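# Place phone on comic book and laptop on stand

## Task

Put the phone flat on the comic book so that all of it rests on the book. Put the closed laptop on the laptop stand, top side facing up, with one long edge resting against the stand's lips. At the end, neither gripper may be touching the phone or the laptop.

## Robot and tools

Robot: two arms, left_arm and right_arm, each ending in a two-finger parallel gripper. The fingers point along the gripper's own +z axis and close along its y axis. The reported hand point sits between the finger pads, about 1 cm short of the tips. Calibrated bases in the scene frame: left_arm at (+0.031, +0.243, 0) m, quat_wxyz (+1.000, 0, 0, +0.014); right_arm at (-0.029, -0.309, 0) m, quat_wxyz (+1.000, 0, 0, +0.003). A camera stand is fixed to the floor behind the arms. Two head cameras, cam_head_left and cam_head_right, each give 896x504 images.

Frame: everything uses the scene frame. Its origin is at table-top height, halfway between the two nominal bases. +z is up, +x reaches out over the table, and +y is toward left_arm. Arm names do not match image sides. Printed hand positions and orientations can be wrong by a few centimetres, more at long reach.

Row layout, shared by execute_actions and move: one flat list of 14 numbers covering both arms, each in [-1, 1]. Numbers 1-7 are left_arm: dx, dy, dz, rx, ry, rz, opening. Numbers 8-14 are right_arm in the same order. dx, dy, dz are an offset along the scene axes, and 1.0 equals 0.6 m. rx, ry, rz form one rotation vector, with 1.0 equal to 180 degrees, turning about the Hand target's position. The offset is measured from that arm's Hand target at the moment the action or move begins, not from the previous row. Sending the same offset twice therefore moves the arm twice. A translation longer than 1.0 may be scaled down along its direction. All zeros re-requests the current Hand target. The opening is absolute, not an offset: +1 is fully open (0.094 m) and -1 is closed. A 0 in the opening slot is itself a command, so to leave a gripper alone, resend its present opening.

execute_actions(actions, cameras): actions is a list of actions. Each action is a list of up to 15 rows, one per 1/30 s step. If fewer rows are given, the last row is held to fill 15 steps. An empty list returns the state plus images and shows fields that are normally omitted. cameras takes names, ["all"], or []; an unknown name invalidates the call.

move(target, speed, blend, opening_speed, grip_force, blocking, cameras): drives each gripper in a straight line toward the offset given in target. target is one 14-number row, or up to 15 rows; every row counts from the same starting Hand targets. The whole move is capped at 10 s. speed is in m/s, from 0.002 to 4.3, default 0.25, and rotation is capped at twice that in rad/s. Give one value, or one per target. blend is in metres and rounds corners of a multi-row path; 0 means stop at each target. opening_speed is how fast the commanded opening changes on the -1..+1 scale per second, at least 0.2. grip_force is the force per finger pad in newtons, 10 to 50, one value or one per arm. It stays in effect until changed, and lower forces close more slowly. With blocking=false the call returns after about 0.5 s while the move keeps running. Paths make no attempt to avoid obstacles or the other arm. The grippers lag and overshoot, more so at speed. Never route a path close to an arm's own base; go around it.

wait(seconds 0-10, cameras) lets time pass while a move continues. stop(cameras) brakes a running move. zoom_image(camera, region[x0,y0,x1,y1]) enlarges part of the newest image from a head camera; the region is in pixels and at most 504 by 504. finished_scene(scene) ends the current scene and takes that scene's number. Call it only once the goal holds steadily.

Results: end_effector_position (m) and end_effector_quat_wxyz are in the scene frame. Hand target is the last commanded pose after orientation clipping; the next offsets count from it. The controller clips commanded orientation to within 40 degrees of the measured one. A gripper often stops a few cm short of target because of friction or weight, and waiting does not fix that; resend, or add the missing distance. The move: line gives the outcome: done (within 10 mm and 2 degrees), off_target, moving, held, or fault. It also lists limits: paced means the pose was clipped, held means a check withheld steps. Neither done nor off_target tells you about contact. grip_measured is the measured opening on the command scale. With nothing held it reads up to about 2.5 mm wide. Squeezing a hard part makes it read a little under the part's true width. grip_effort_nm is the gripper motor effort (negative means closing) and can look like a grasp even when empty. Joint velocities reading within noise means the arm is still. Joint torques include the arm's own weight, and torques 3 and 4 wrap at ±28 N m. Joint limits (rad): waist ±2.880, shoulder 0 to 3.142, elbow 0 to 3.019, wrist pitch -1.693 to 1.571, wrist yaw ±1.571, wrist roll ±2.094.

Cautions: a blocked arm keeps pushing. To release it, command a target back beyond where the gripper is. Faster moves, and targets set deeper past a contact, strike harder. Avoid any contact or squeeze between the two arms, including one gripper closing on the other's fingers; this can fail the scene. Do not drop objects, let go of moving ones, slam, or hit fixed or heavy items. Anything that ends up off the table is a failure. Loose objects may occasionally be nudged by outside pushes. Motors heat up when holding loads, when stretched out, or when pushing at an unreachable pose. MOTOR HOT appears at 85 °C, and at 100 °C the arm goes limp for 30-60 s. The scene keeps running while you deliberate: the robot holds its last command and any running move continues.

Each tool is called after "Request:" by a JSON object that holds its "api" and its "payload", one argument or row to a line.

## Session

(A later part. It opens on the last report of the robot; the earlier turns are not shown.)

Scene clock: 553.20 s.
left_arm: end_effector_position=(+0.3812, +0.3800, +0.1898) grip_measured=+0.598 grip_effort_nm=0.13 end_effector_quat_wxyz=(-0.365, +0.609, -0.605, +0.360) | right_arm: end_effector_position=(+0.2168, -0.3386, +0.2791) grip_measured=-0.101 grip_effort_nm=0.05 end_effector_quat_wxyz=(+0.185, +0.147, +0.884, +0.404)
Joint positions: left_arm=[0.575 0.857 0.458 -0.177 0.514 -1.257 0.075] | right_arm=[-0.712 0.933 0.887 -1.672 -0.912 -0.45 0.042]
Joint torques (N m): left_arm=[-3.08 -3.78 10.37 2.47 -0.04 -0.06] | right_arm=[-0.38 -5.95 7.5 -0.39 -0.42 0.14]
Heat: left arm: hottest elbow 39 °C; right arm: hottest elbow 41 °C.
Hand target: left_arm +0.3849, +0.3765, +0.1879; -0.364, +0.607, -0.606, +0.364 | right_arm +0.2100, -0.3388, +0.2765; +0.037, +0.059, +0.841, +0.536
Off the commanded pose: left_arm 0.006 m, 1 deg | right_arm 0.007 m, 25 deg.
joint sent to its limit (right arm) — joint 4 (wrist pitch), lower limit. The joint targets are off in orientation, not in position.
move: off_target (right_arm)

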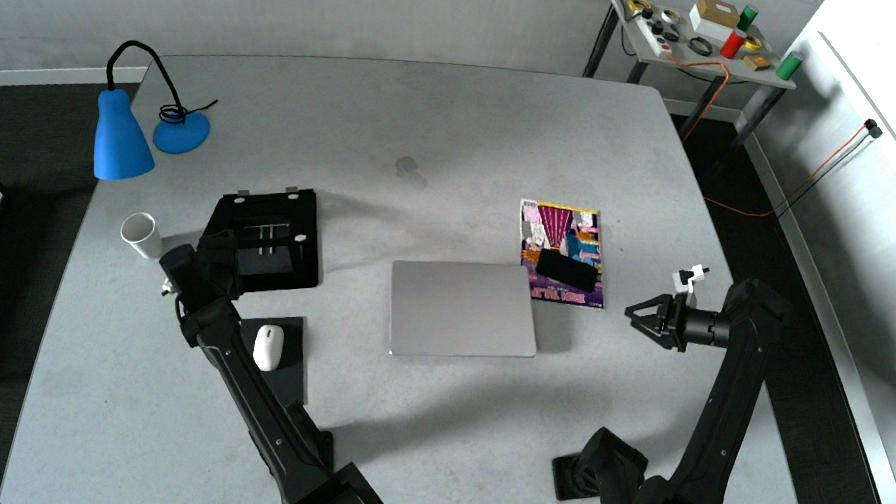

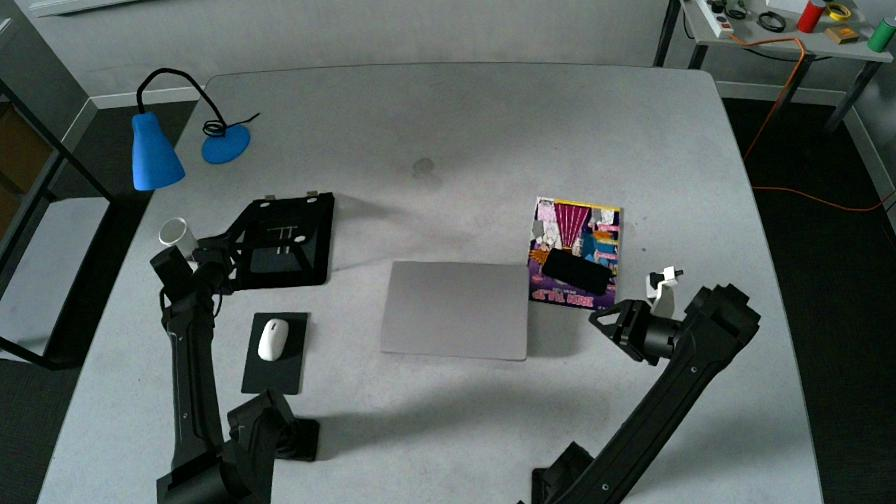

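Request:
{"api": "move", "payload": {
  "target": [
    [0.122,-0.005,-0.065,0,0,0,0.6,0,0,0,0,0,0,-0.1]
  ],
  "speed": 0.1,
  "cameras": ["all"]
}}

Request:
{"api": "zoom_image", "payload": {
  "camera": "cam_head_left",
  "region": [150, 160, 402, 340]
}}

Request:
{"api": "zoom_image", "payload": {
  "camera": "cam_head_right",
  "region": [150, 160, 402, 340]
}}

Scene clock: 558.73 s.
left_arm: end_effector_position=(+0.4367, +0.3696, +0.1259) grip_measured=+0.598 grip_effort_nm=0.13 end_effector_quat_wxyz=(-0.344, +0.622, -0.609, +0.352) | right_arm: end_effector_position=(+0.2168, -0.3386, +0.2791) grip_measured=-0.101 grip_effort_nm=0.05 end_effector_quat_wxyz=(+0.185, +0.147, +0.884, +0.404)
Joint positions: left_arm=[0.433 1.166 0.458 0.115 0.393 -1.341 0.075] | right_arm=[-0.712 0.933 0.887 -1.672 -0.912 -0.45 0.042]
Joint torques (N m): left_arm=[-2.26 -7.24 13.31 2.18 0.01 -0.04] | right_arm=[-0.32 -5.95 7.47 -0.38 -0.41 0.14]
Heat: left arm: hottest elbow 39 °C; right arm: hottest elbow 41 °C.
Hand target: left_arm +0.4581, +0.3735, +0.1488; -0.364, +0.607, -0.606, +0.364 | right_arm +0.2100, -0.3388, +0.2765; +0.037, +0.059, +0.841, +0.536
Off the commanded pose: left_arm 0.032 m, 3 deg | right_arm 0.007 m, 25 deg.
joint sent to its limit (right arm) — joint 4 (wrist pitch), lower limit. The joint targets are off in orientation, not in position.
move: off_target (left_arm, right_arm)

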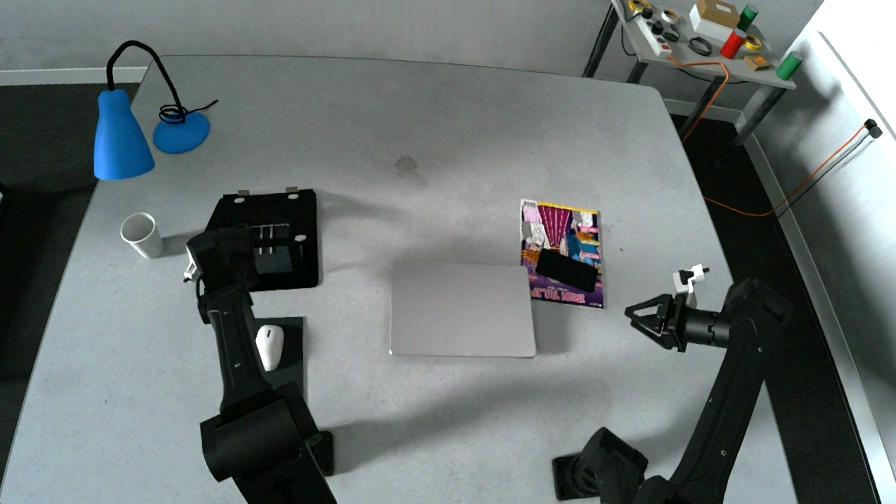

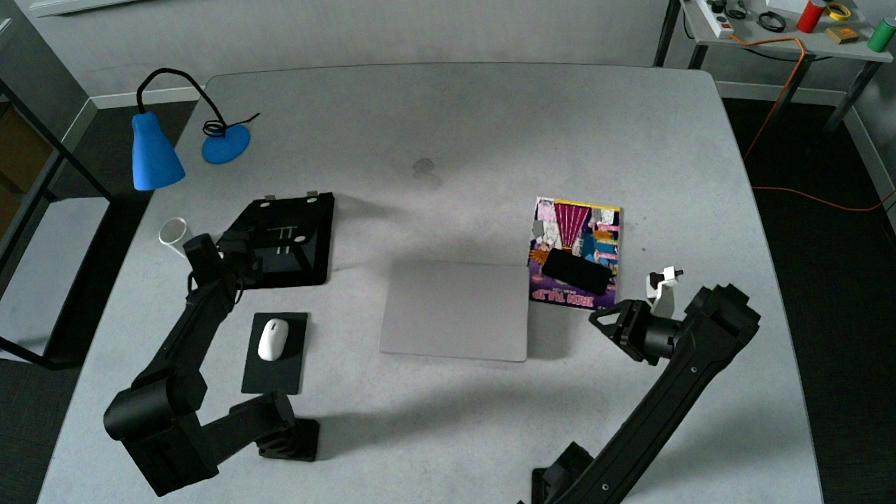

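Scaled by 2.000.

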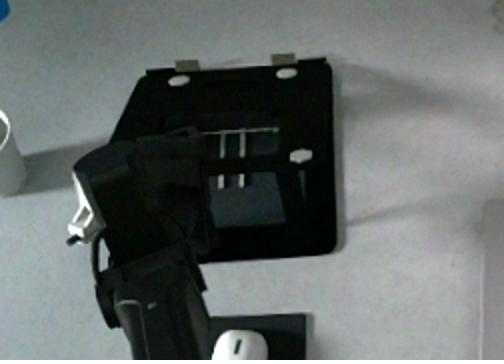

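Scaled by 2.000.

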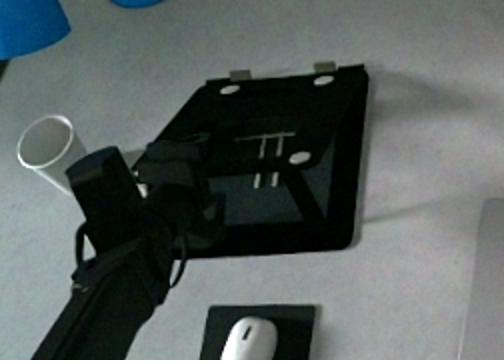

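Request:
{"api": "move", "payload": {
  "target": [
    [0.01,-0.0,0.03,0,0,0,0.6,0,0,0,0,0,0,-0.1]
  ],
  "speed": 0.1
}}

Request:
{"api": "move", "payload": {
  "target": [
    [0,0,0,0,0,0,-1,0,0,0,0,0,0,-0.1]
  ],
  "opening_speed": 0.6,
  "cameras": ["all"]
}}

Request:
{"api": "zoom_image", "payload": {
  "camera": "cam_head_left",
  "region": [150, 160, 402, 340]
}}

Scene clock: 562.27 s.
left_arm: end_effector_position=(+0.4405, +0.3689, +0.1310) grip_measured=+0.598 grip_effort_nm=0.13 end_effector_quat_wxyz=(-0.339, +0.624, -0.610, +0.351) | right_arm: end_effector_position=(+0.2168, -0.3386, +0.2791) grip_measured=-0.101 grip_effort_nm=0.05 end_effector_quat_wxyz=(+0.185, +0.147, +0.884, +0.404)
Joint positions: left_arm=[0.425 1.161 0.479 0.08 0.386 -1.346 0.075] | right_arm=[-0.712 0.933 0.887 -1.672 -0.912 -0.45 0.042]
Joint torques (N m): left_arm=[-2.43 -8.7 15.24 1.22 -0.1 -0.02] | right_arm=[-0.38 -5.95 7.5 -0.4 -0.42 0.15]
Heat: left arm: hottest elbow 39 °C; right arm: hottest elbow 41 °C.
Hand target: left_arm +0.4642, +0.3735, +0.1670; -0.364, +0.607, -0.606, +0.364 | right_arm +0.2100, -0.3388, +0.2765; +0.037, +0.059, +0.841, +0.536
Off the commanded pose: left_arm 0.043 m, 4 deg | right_arm 0.007 m, 25 deg.
joint sent to its limit (right arm) — joint 4 (wrist pitch), lower limit. The joint targets are off in orientation, not in position.
move: off_target (left_arm, right_arm)

Scene clock: 565.17 s.
left_arm: end_effector_position=(+0.4404, +0.3690, +0.1309) grip_measured=-0.923 grip_effort_nm=-0.97 end_effector_quat_wxyz=(-0.335, +0.632, -0.603, +0.354) | right_arm: end_effector_position=(+0.2168, -0.3386, +0.2791) grip_measured=-0.101 grip_effort_nm=0.05 end_effector_quat_wxyz=(+0.185, +0.147, +0.884, +0.404)
Joint positions: left_arm=[0.425 1.161 0.479 0.079 0.386 -1.369 0.004] | right_arm=[-0.712 0.933 0.887 -1.672 -0.912 -0.45 0.042]
Joint torques (N m): left_arm=[-2.43 -9.05 15.23 1.48 -0.05 0.16] | right_arm=[-0.38 -5.95 7.5 -0.4 -0.42 0.14]
Heat: left arm: hottest elbow 39 °C; right arm: hottest elbow 40 °C.
Hand target: left_arm +0.4642, +0.3735, +0.1670; -0.364, +0.607, -0.606, +0.364 | right_arm +0.2100, -0.3388, +0.2765; +0.037, +0.059, +0.841, +0.536
Off the commanded pose: left_arm 0.043 m, 5 deg | right_arm 0.007 m, 25 deg.
joint sent to its limit (right arm) — joint 4 (wrist pitch), lower limit. The joint targets are off in orientation, not in position.
move: off_target (left_arm, right_arm)

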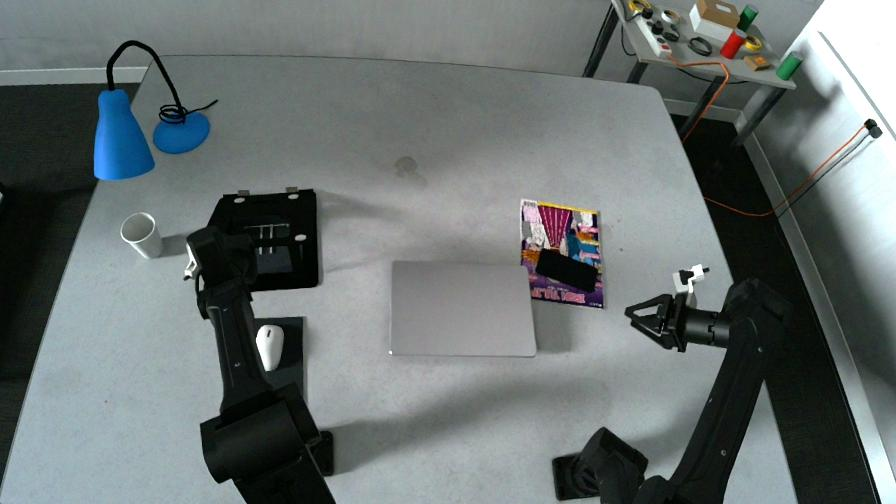

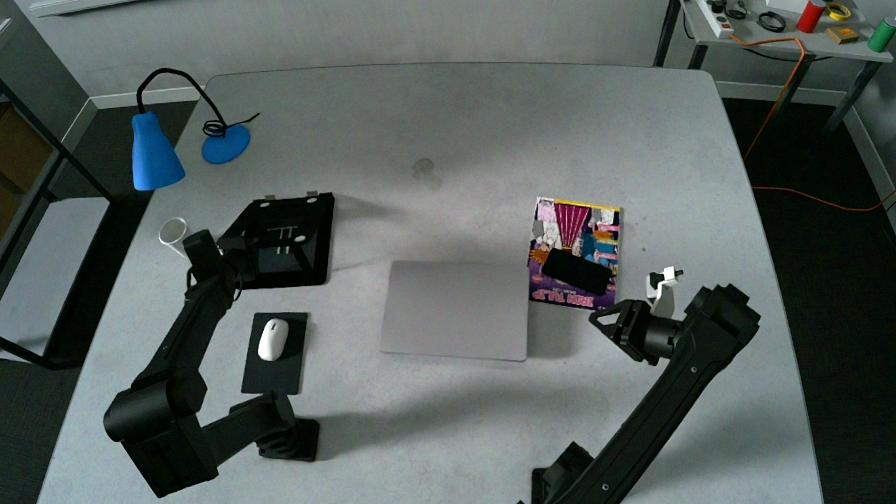

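Scaled by 2.000.

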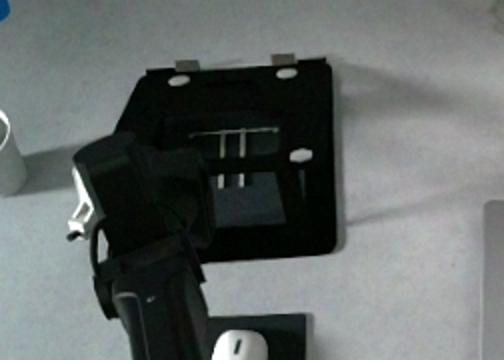

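Request:
{"api": "move", "payload": {
  "target": [
    [0.2,-0.2,0,0,0,0,-1,0,0,0,0,0,0,-0.1]
  ],
  "speed": 0.08,
  "cameras": ["all"]
}}

Scene clock: 570.93 s.
left_arm: end_effector_position=(+0.5516, +0.2661, +0.1364) grip_measured=-0.924 grip_effort_nm=-1.01 end_effector_quat_wxyz=(-0.342, +0.637, -0.599, +0.344) | right_arm: end_effector_position=(+0.2168, -0.3386, +0.2791) grip_measured=-0.101 grip_effort_nm=0.04 end_effector_quat_wxyz=(+0.185, +0.147, +0.884, +0.404)
Joint positions: left_arm=[0.024 1.388 0.685 0.145 0.021 -1.592 0.004] | right_arm=[-0.712 0.933 0.887 -1.672 -0.912 -0.45 0.042]
Joint torques (N m): left_arm=[-3.96 -10.75 15.87 2.14 -0.04 0.36] | right_arm=[-0.38 -6.01 7.5 -0.39 -0.41 0.14]
Heat: left arm: hottest elbow 40 °C; right arm: hottest elbow 40 °C.
Hand target: left_arm +0.5842, +0.2535, +0.1669; -0.364, +0.607, -0.606, +0.364 | right_arm +0.2100, -0.3388, +0.2765; +0.037, +0.059, +0.841, +0.536
Off the commanded pose: left_arm 0.046 m, 5 deg | right_arm 0.007 m, 25 deg.
joint sent to its limit (right arm) — joint 4 (wrist pitch), lower limit. The joint targets are off in orientation, not in position.
move: off_target (left_arm, right_arm)

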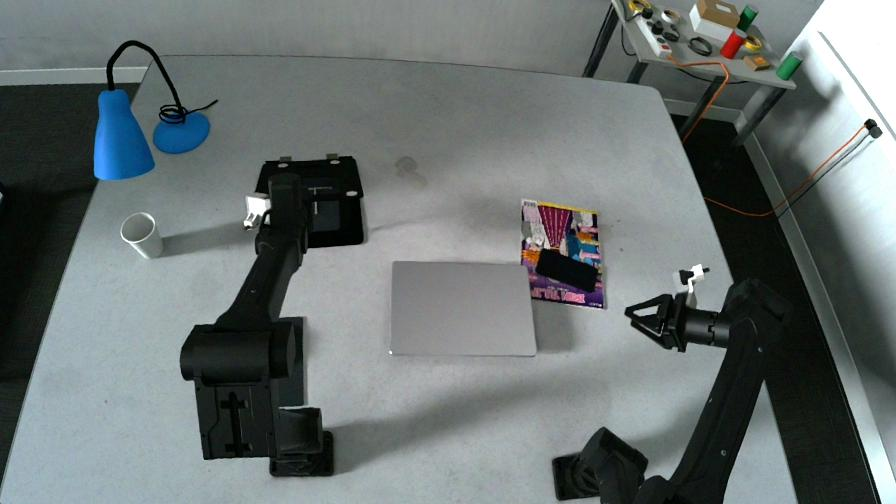

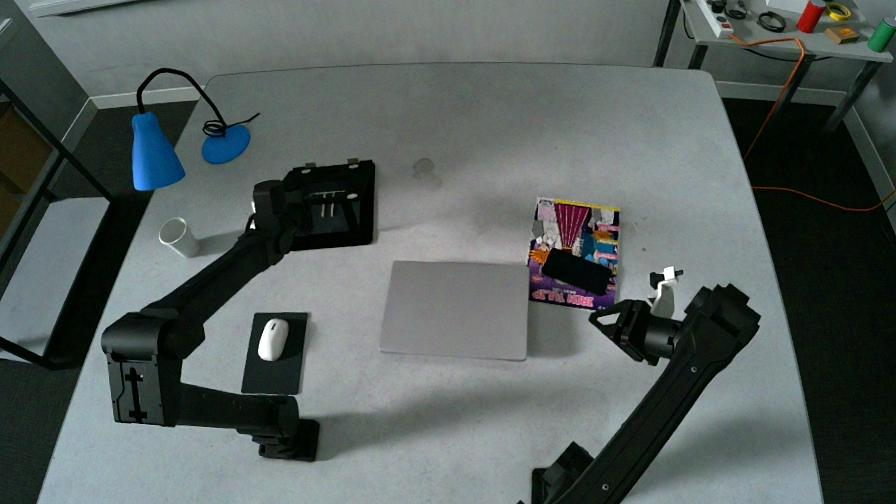

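Request:
{"api": "move", "payload": {
  "target": [
    [0.0,-0.25,0.0,0,0,0,-1,0,0,0,0,0,0,-0.1],
    [0.0,-0.46,0.0,0,0,0,-1,0,0,0,0,0,0,-0.1]
  ],
  "speed": 0.09,
  "blend": 0.02,
  "cameras": ["all"]
}}

Scene clock: 576.97 s.
left_arm: end_effector_position=(+0.5674, +0.0089, +0.1407) grip_measured=-0.927 grip_effort_nm=-1.01 end_effector_quat_wxyz=(-0.361, +0.629, -0.597, +0.343) | right_arm: end_effector_position=(+0.2168, -0.3386, +0.2791) grip_measured=-0.101 grip_effort_nm=0.05 end_effector_quat_wxyz=(+0.185, +0.147, +0.884, +0.404)
Joint positions: left_arm=[-0.586 1.587 0.919 0.049 -0.518 -1.91 0.003] | right_arm=[-0.712 0.933 0.887 -1.672 -0.912 -0.45 0.042]
Joint torques (N m): left_arm=[-3.9 -13.68 16.17 1.26 -0.05 0.45] | right_arm=[-0.38 -6.01 7.49 -0.42 -0.41 0.15]
Heat: left arm: hottest elbow 41 °C; right arm: hottest elbow 40 °C.
Hand target: left_arm +0.5842, -0.0225, +0.1669; -0.364, +0.607, -0.606, +0.364 | right_arm +0.2100, -0.3388, +0.2765; +0.037, +0.059, +0.841, +0.536
Off the commanded pose: left_arm 0.044 m, 4 deg | right_arm 0.007 m, 25 deg.
joint sent to its limit (right arm) — joint 4 (wrist pitch), lower limit. The joint targets are off in orientation, not in position.
move: off_target (left_arm, right_arm)

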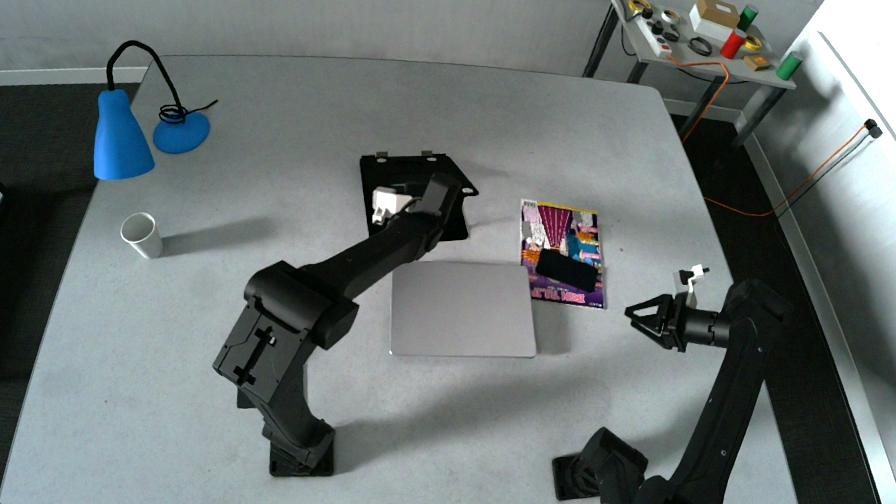

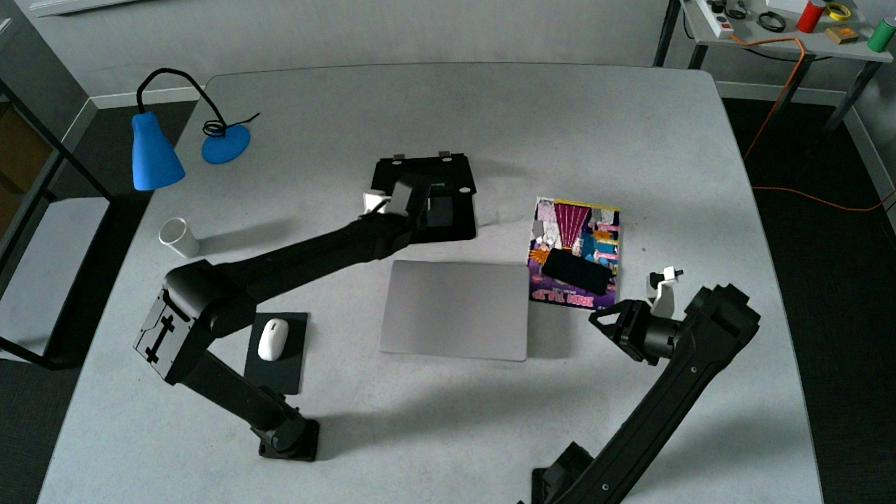

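Request:
{"api": "move", "payload": {
  "target": [
    [-0.02,0.03,-0.03,0,0,0,-1,0,0,0,0,0,0,-0.1],
    [-0.02,0.03,-0.03,0,0,0,0.3,0,0,0,0,0,0,-0.1]
  ],
  "speed": 0.1
}}

Request:
{"api": "move", "payload": {
  "target": [
    [-0.15,0.0,0.08,0,0,0,0.3,0,0,0,0,0,0,-0.1],
    [-0.3,0.2,0.22,0,0,0,0.3,0,0,0,0,0,0,-0.1]
  ],
  "speed": 0.15,
  "blend": 0.01,
  "cameras": ["all"]
}}

Request:
{"api": "zoom_image", "payload": {
  "camera": "cam_head_left",
  "region": [340, 140, 592, 320]
}}

Scene clock: 586.20 s.
left_arm: end_effector_position=(+0.5712, +0.0031, +0.1433) grip_measured=+0.297 grip_effort_nm=0.13 end_effector_quat_wxyz=(-0.363, +0.615, -0.605, +0.353) | right_arm: end_effector_position=(+0.2168, -0.3386, +0.2791) grip_measured=-0.101 grip_effort_nm=0.05 end_effector_quat_wxyz=(+0.185, +0.147, +0.884, +0.404)
Joint positions: left_arm=[-0.586 1.593 0.919 0.086 -0.498 -1.873 0.061] | right_arm=[-0.712 0.933 0.887 -1.672 -0.912 -0.45 0.042]
Joint torques (N m): left_arm=[-2.43 -15.56 9.69 1.87 -0.11 0.21] | right_arm=[-0.44 -5.95 7.5 -0.42 -0.41 0.14]
Heat: left arm: hottest elbow 42 °C; right arm: hottest elbow 40 °C.
Hand target: left_arm +0.5723, -0.0044, +0.1491; -0.364, +0.607, -0.606, +0.364 | right_arm +0.2100, -0.3388, +0.2765; +0.037, +0.059, +0.841, +0.536
Off the commanded pose: left_arm 0.009 m, 2 deg | right_arm 0.007 m, 25 deg.
joint sent to its limit (right arm) — joint 4 (wrist pitch), lower limit. The joint targets are off in orientation, not in position.
move: off_target (right_arm); target 2's new opening was sent with left_arm's hand 0.013 m and 3 deg from that target

Scene clock: 588.73 s.
left_arm: end_effector_position=(+0.3933, +0.1087, +0.2852) grip_measured=+0.298 grip_effort_nm=0.13 end_effector_quat_wxyz=(-0.362, +0.605, -0.604, +0.372) | right_arm: end_effector_position=(+0.2168, -0.3386, +0.2791) grip_measured=-0.101 grip_effort_nm=0.05 end_effector_quat_wxyz=(+0.185, +0.147, +0.884, +0.404)
Joint positions: left_arm=[-0.592 0.791 0.678 -0.436 -0.483 -1.862 0.061] | right_arm=[-0.712 0.933 0.887 -1.672 -0.912 -0.45 0.042]
Joint torques (N m): left_arm=[-0.09 -5.42 10.71 1.43 -0.13 0.18] | right_arm=[-0.38 -5.95 7.5 -0.36 -0.42 0.14]
Heat: left arm: hottest elbow 42 °C; right arm: hottest elbow 40 °C.
Hand target: left_arm +0.3922, +0.1155, +0.2809; -0.364, +0.607, -0.606, +0.364 | right_arm +0.2100, -0.3388, +0.2765; +0.037, +0.059, +0.841, +0.536
Off the commanded pose: left_arm 0.008 m, 1 deg | right_arm 0.007 m, 25 deg.
joint sent to its limit (right arm) — joint 4 (wrist pitch), lower limit. The joint targets are off in orientation, not in position.
move: off_target (right_arm)

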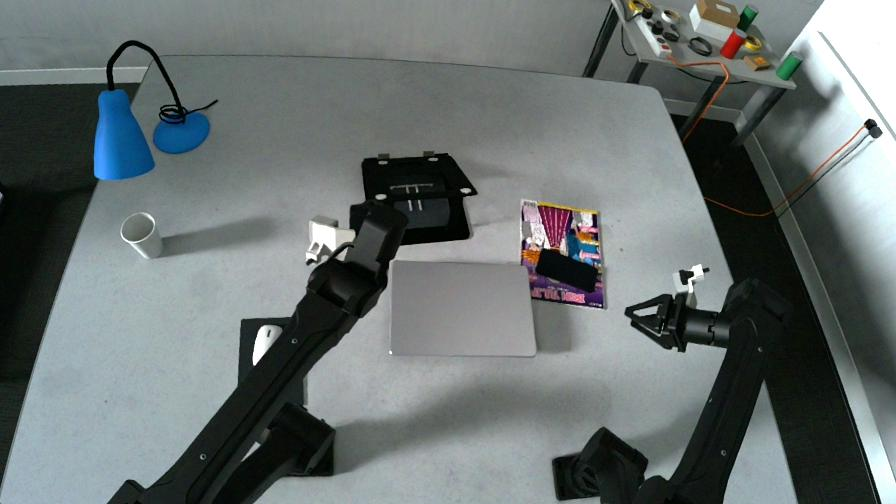

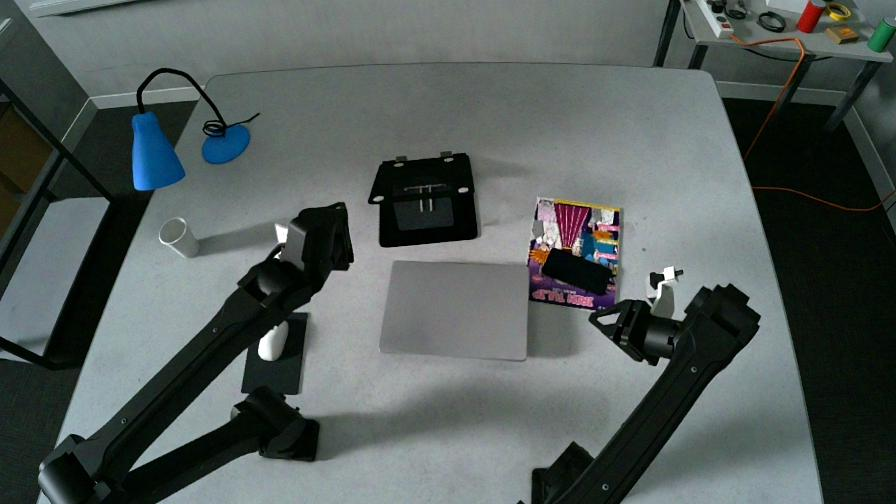

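Scaled by 2.000.

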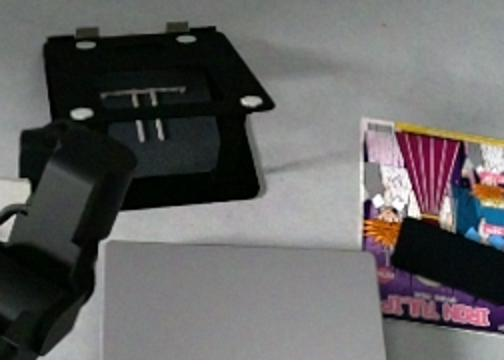

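Request:
{"api": "move", "payload": {
  "target": [
    [-0.1,0.15,-0.04,-0.0124,-0.0136,-0.456,0.0,0.1,0.05,-0.1,0,0,0,0.0],
    [-0.105,0.09,-0.35,-0.0124,-0.0136,-0.456,0.0,0.2,0.07,-0.36,0,0,0,0.0]
  ],
  "speed": 0.2,
  "cameras": ["all"]
}}

Request:
{"api": "zoom_image", "payload": {
  "camera": "cam_head_left",
  "region": [340, 220, 642, 400]
}}

Request:
{"api": "zoom_image", "payload": {
  "camera": "cam_head_right",
  "region": [320, 220, 622, 400]
}}

Scene clock: 600.10 s.
left_arm: end_effector_position=(+0.3325, +0.1751, +0.0739) grip_measured=+0.002 grip_effort_nm=-0.08 end_effector_quat_wxyz=(+0.045, -0.060, +0.842, -0.534) | right_arm: end_effector_position=(+0.3249, -0.2993, +0.0653) grip_measured=-0.001 grip_effort_nm=0.07 end_effector_quat_wxyz=(+0.041, +0.061, +0.841, +0.535)
Joint positions: left_arm=[0.28 1.519 0.641 -1.007 1.106 0.362 0.047] | right_arm=[-0.42 1.73 0.867 -1.218 -1.064 -0.574 0.047]
Joint torques (N m): left_arm=[-2.84 -9.64 5.24 0.31 0.6 -0.04] | right_arm=[1.49 -13.1 5.78 -0.23 -0.54 0.17]
Heat: left arm: hottest elbow 41 °C; right arm: hottest elbow 40 °C.
Hand target: left_arm +0.3293, +0.1695, +0.0710; +0.037, -0.059, +0.841, -0.536 | right_arm +0.3300, -0.2968, +0.0605; +0.037, +0.059, +0.841, +0.536
Off the commanded pose: left_arm 0.007 m, 1 deg | right_arm 0.007 m, 1 deg.
move: done

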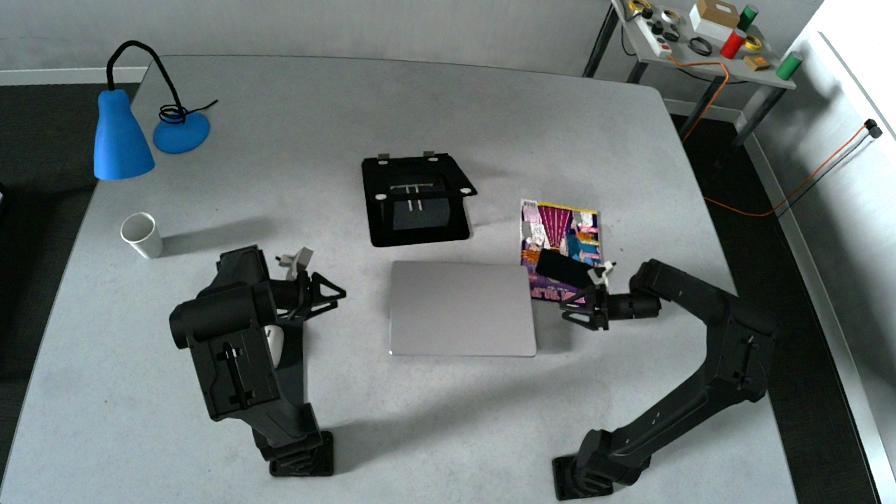

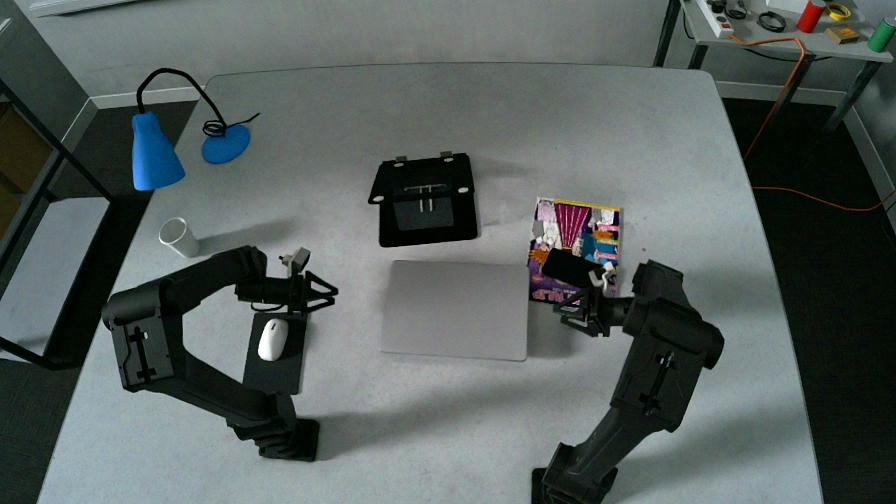

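Scaled by 1.669.

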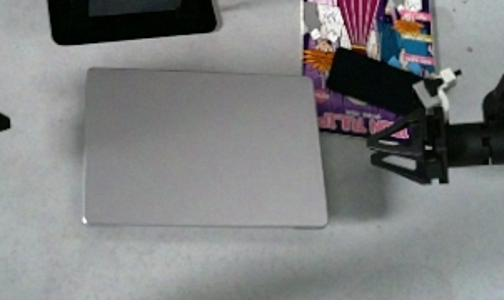

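Scaled by 1.669.

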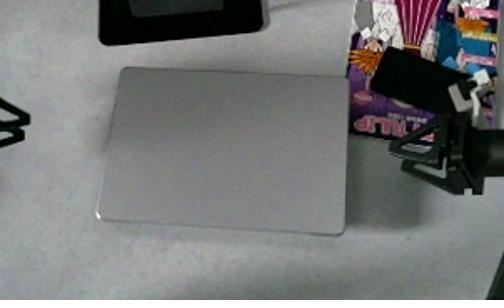

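Request:
{"api": "move", "payload": {
  "target": [
    [0.01,-0.12,-0.045,0,0,0,0.0,0.01,0.04,-0.04,0,0,0,0.0],
    [0.015,-0.228,-0.045,0,0,0,0.0,0.015,0.15,-0.045,0,0,0,0.0]
  ],
  "speed": 0.1,
  "cameras": ["all"]
}}

Request:
{"api": "zoom_image", "payload": {
  "camera": "cam_head_left",
  "region": [340, 220, 642, 400]
}}

Request:
{"api": "zoom_image", "payload": {
  "camera": "cam_head_right",
  "region": [320, 220, 622, 400]
}}

Scene clock: 610.23 s.
left_arm: end_effector_position=(+0.3409, +0.0392, +0.0388) grip_measured=+0.002 grip_effort_nm=-0.08 end_effector_quat_wxyz=(+0.034, -0.070, +0.844, -0.531) | right_arm: end_effector_position=(+0.3427, -0.2107, +0.0317) grip_measured=-0.001 grip_effort_nm=0.07 end_effector_quat_wxyz=(+0.036, +0.063, +0.840, +0.537)
Joint positions: left_arm=[-0.194 1.516 0.443 0.071 1.03 -0.658 0.047] | right_arm=[-0.168 1.716 0.738 -0.638 -1.137 -0.042 0.047]
Joint torques (N m): left_arm=[-3.43 -10.46 5.27 1.81 0.58 -0.06] | right_arm=[1.26 -15.5 3.88 0.44 -0.48 0.15]
Heat: left arm: hottest elbow 40 °C; right arm: hottest elbow 39 °C.
Hand target: left_arm +0.3382, +0.0327, +0.0439; +0.037, -0.059, +0.841, -0.536 | right_arm +0.3390, -0.2068, +0.0335; +0.037, +0.059, +0.842, +0.536
Off the commanded pose: left_arm 0.009 m, 1 deg | right_arm 0.006 m, 0 deg.
move: done

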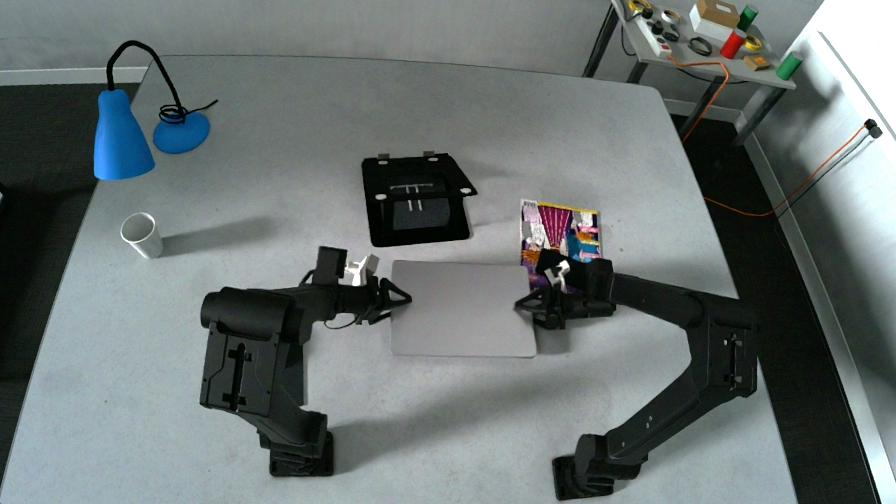

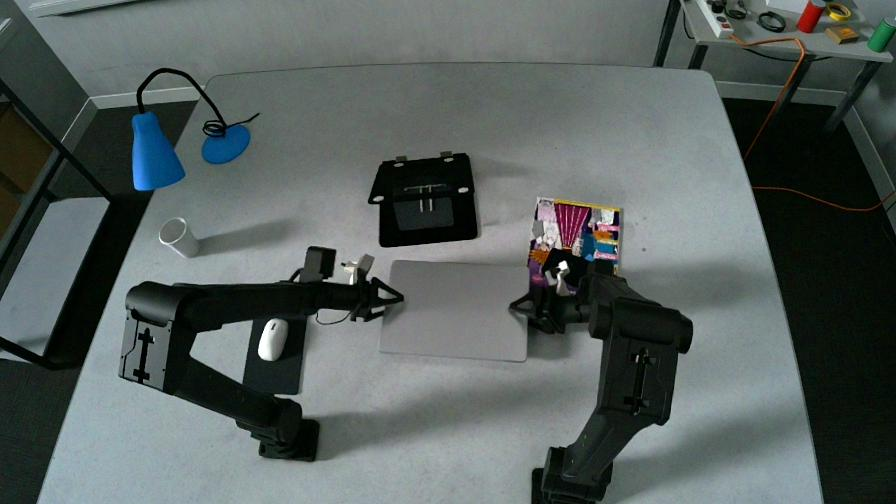

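Scaled by 1.669.

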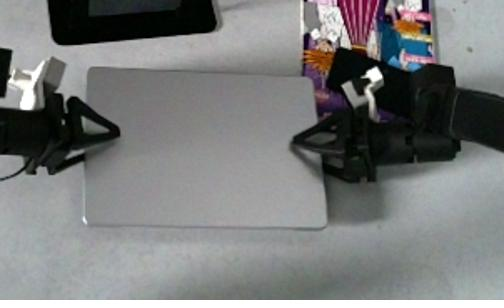

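Scaled by 1.669.

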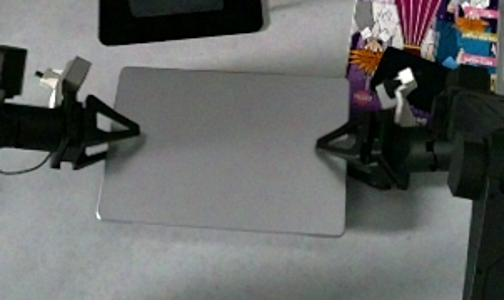

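Request:
{"api": "move", "payload": {
  "target": [
    [0,0,0,0,0,0,-1,0,0,0,0,0,0,-1]
  ],
  "opening_speed": 0.5
}}

Scene clock: 615.17 s.
left_arm: end_effector_position=(+0.3399, +0.0403, +0.0369) grip_measured=-0.442 grip_effort_nm=-1.00 end_effector_quat_wxyz=(+0.037, -0.071, +0.845, -0.528) | right_arm: end_effector_position=(+0.3435, -0.2117, +0.0338) grip_measured=-0.467 grip_effort_nm=-1.04 end_effector_quat_wxyz=(+0.042, +0.061, +0.840, +0.538)
Joint positions: left_arm=[-0.193 1.516 0.437 0.079 1.022 -0.659 0.026] | right_arm=[-0.171 1.709 0.735 -0.63 -1.14 -0.041 0.025]
Joint torques (N m): left_arm=[-2.55 -10.46 5.78 1.83 0.9 -0.05] | right_arm=[1.38 -14.92 4.14 0.23 -0.37 0.17]
Heat: left arm: hottest elbow 39 °C; right arm: hottest elbow 39 °C.
Hand target: left_arm +0.3383, +0.0327, +0.0440; +0.037, -0.059, +0.841, -0.536 | right_arm +0.3391, -0.2069, +0.0335; +0.037, +0.059, +0.841, +0.536
Off the commanded pose: left_arm 0.010 m, 2 deg | right_arm 0.007 m, 1 deg.
move: done

Request:
{"api": "move", "payload": {
  "target": [
    [0,0,0.35,0,0,0,-1,0,0,0.35,0,0,0,-1]
  ],
  "speed": 0.12,
  "cameras": ["all"]
}}

Scene clock: 627.83 s.
left_arm: end_effector_position=(+0.3112, +0.0448, +0.1969) grip_measured=-0.452 grip_effort_nm=-1.01 end_effector_quat_wxyz=(-0.017, -0.113, +0.847, -0.518) | right_arm: end_effector_position=(+0.3142, -0.2085, +0.1967) grip_measured=-0.472 grip_effort_nm=-1.03 end_effector_quat_wxyz=(-0.017, +0.105, +0.840, +0.532)
Joint positions: left_arm=[-0.193 1.023 0.631 -0.714 1.027 -0.696 0.026] | right_arm=[-0.171 1.342 0.882 -1.262 -1.118 -0.012 0.025]
Joint torques (N m): left_arm=[-2.2 -9.23 20.38 0.92 0.79 0.34] | right_arm=[1.38 -14.56 14.11 -0.39 -1.12 -0.12]
Heat: left arm: hottest elbow 39 °C; right arm: hottest elbow 39 °C.
Hand target: left_arm +0.3384, +0.0327, +0.2540; +0.037, -0.059, +0.841, -0.536 | right_arm +0.3391, -0.2069, +0.2435; +0.037, +0.059, +0.841, +0.536
Off the commanded pose: left_arm 0.064 m, 9 deg | right_arm 0.053 m, 8 deg.
move: off_target (left_arm, right_arm)

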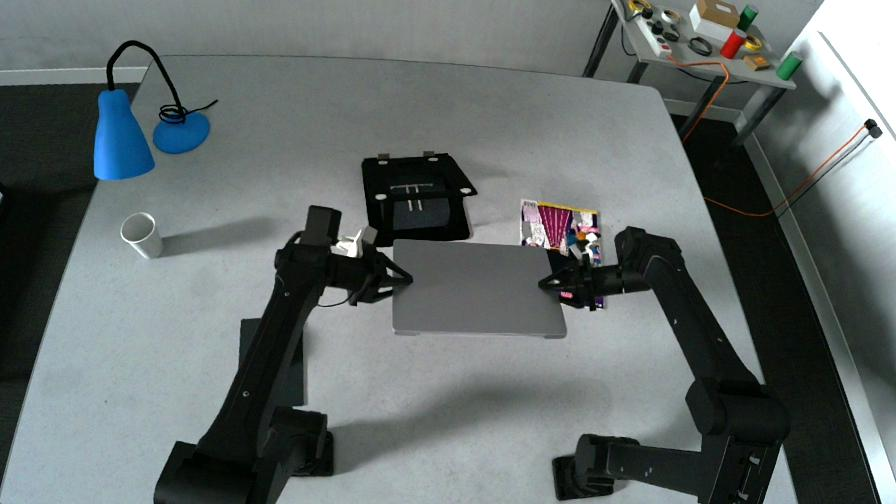

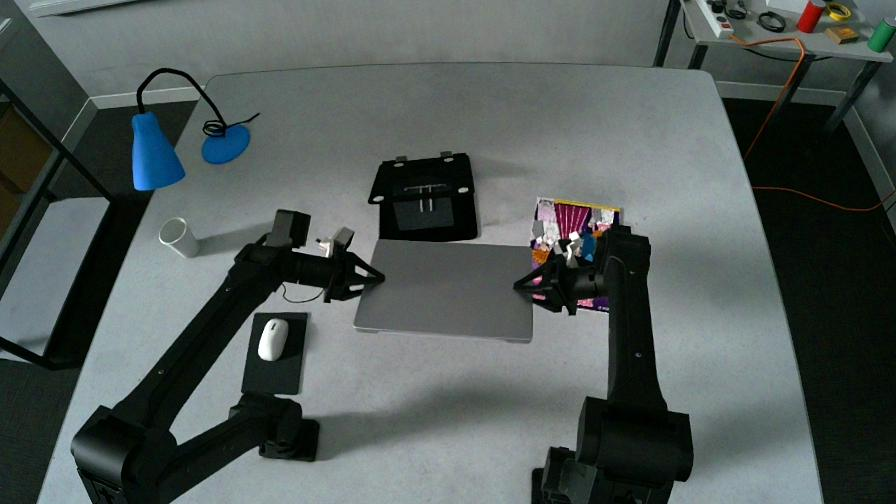

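Request:
{"api": "move", "payload": {
  "target": [
    [0.1,0.125,0.07,0,0,0,-1,0.1,0.125,0.07,0,0,0,-1],
    [0.232,0.25,0.1,0,0,0.028,-1,0.268,0.25,0.1,0,0,0.028,-1]
  ],
  "speed": 0.12,
  "blend": 0.03,
  "cameras": ["all"]
}}

Scene clock: 648.93 s.
left_arm: end_effector_position=(+0.4536, +0.1787, +0.2580) grip_measured=-0.472 grip_effort_nm=-1.00 end_effector_quat_wxyz=(+0.001, -0.141, +0.834, -0.533) | right_arm: end_effector_position=(+0.4760, -0.0705, +0.2613) grip_measured=-0.475 grip_effort_nm=-1.04 end_effector_quat_wxyz=(-0.028, +0.060, +0.844, +0.533)
Joint positions: left_arm=[0.197 1.464 1.179 -1.404 1.12 -0.034 0.025] | right_arm=[0.157 1.633 1.372 -0.947 -1.092 0.527 0.025]
Joint torques (N m): left_arm=[-1.14 -15.38 19.58 -0.53 1.1 0.37] | right_arm=[1.73 -18.67 16.31 0.55 -0.15 -0.05]
Heat: left arm: hottest elbow 42 °C; right arm: hottest elbow 43 °C.
Hand target: left_arm +0.4776, +0.1827, +0.3139; +0.061, -0.096, +0.838, -0.534 | right_arm +0.5000, -0.0569, +0.3035; +0.013, +0.022, +0.843, +0.537
Off the commanded pose: left_arm 0.061 m, 9 deg | right_arm 0.050 m, 6 deg.
move: off_target (left_arm, right_arm)

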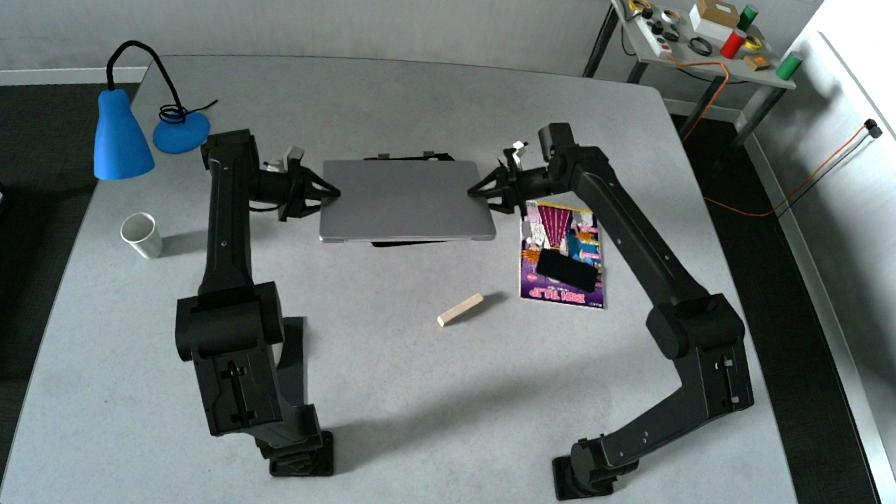

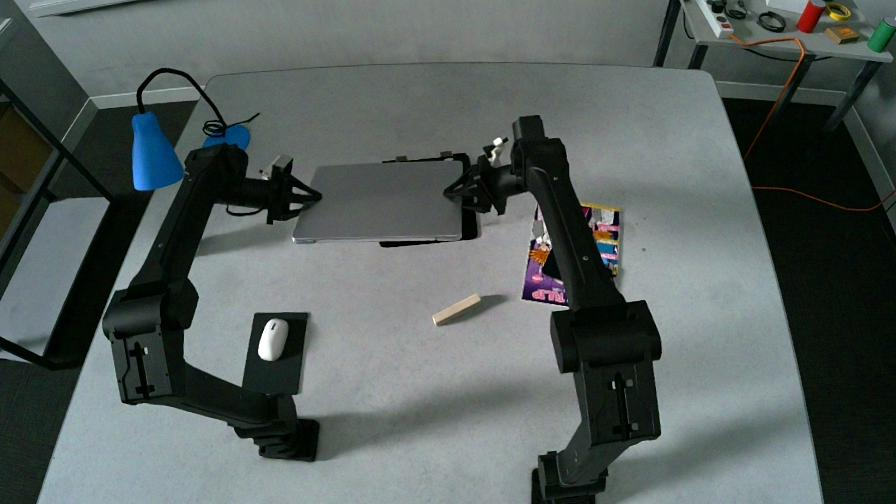

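Request:
{"api": "move", "payload": {
  "target": [
    [0.15,0.0,-0.02,0,0.125,0.005,-1,0.158,0.0,-0.02,0,0.125,0.005,-1]
  ],
  "speed": 0.1,
  "cameras": ["all"]
}}

Request:
{"api": "zoom_image", "payload": {
  "camera": "cam_head_left",
  "region": [280, 100, 582, 280]
}}

Request:
{"api": "zoom_image", "payload": {
  "camera": "cam_head_right",
  "region": [260, 100, 562, 280]
}}

Scene clock: 659.03 s.
left_arm: end_effector_position=(+0.5491, +0.1910, +0.2476) grip_measured=-0.477 grip_effort_nm=-1.01 end_effector_quat_wxyz=(-0.139, -0.251, +0.816, -0.502) | right_arm: end_effector_position=(+0.5755, -0.0556, +0.2485) grip_measured=-0.476 grip_effort_nm=-1.04 end_effector_quat_wxyz=(-0.196, +0.148, +0.825, +0.508)
Joint positions: left_arm=[0.17 1.803 1.577 -1.661 1.067 -0.211 0.025] | right_arm=[0.148 2.087 1.999 -1.567 -1.151 0.455 0.025]
Joint torques (N m): left_arm=[-3.19 -21.89 18.89 -0.95 0.46 0.11] | right_arm=[0.03 -26.87 15.8 -0.43 -0.63 -0.08]
Motor temperatures (°C): left_arm=[22 27 46 24 29 24 28] | right_arm=[26 37 48 25 26 23 28]
Heat: left arm: hottest elbow 46 °C; right arm: hottest elbow 48 °C.
Hand target: left_arm +0.5676, +0.1826, +0.3019; -0.100, -0.205, +0.833, -0.504 | right_arm +0.5946, -0.0568, +0.2915; -0.156, +0.120, +0.830, +0.522
Off the commanded pose: left_arm 0.058 m, 7 deg | right_arm 0.047 m, 6 deg.
joint sent to its limit (left arm) — joint 4 (wrist pitch), lower limit. The joint targets are off in position, not in orientation.
move: off_target (left_arm, right_arm)

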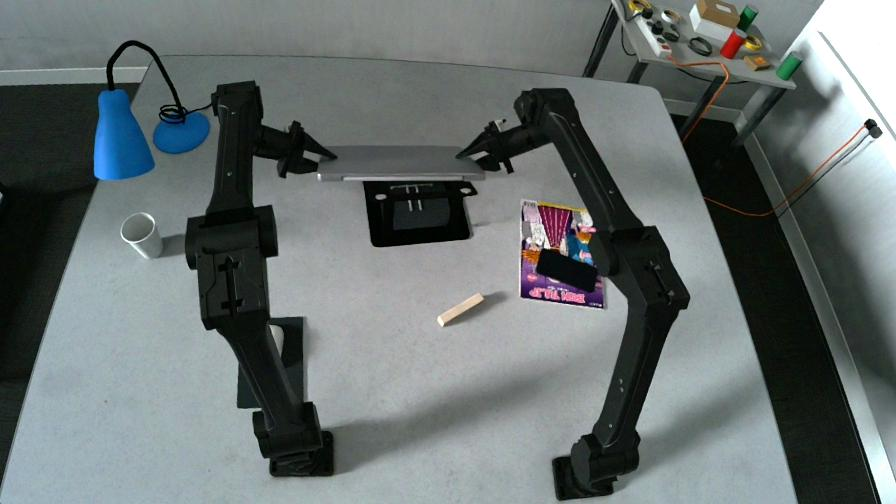

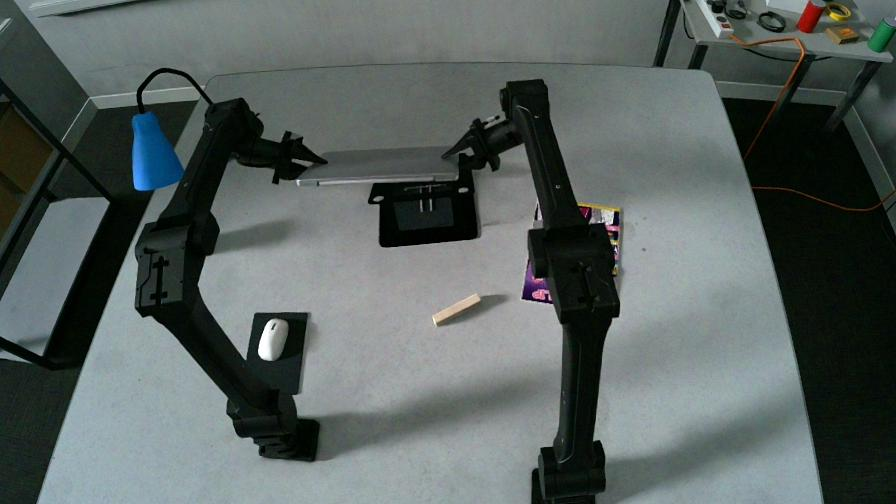

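Scaled by 1.669.

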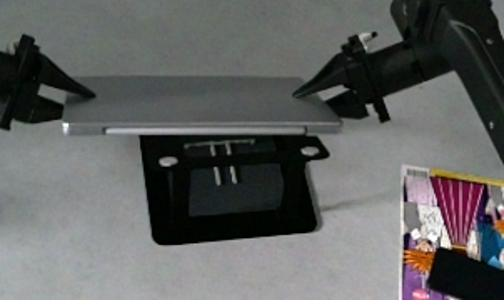

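Scaled by 1.669.

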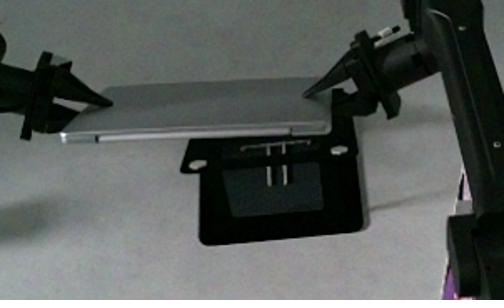

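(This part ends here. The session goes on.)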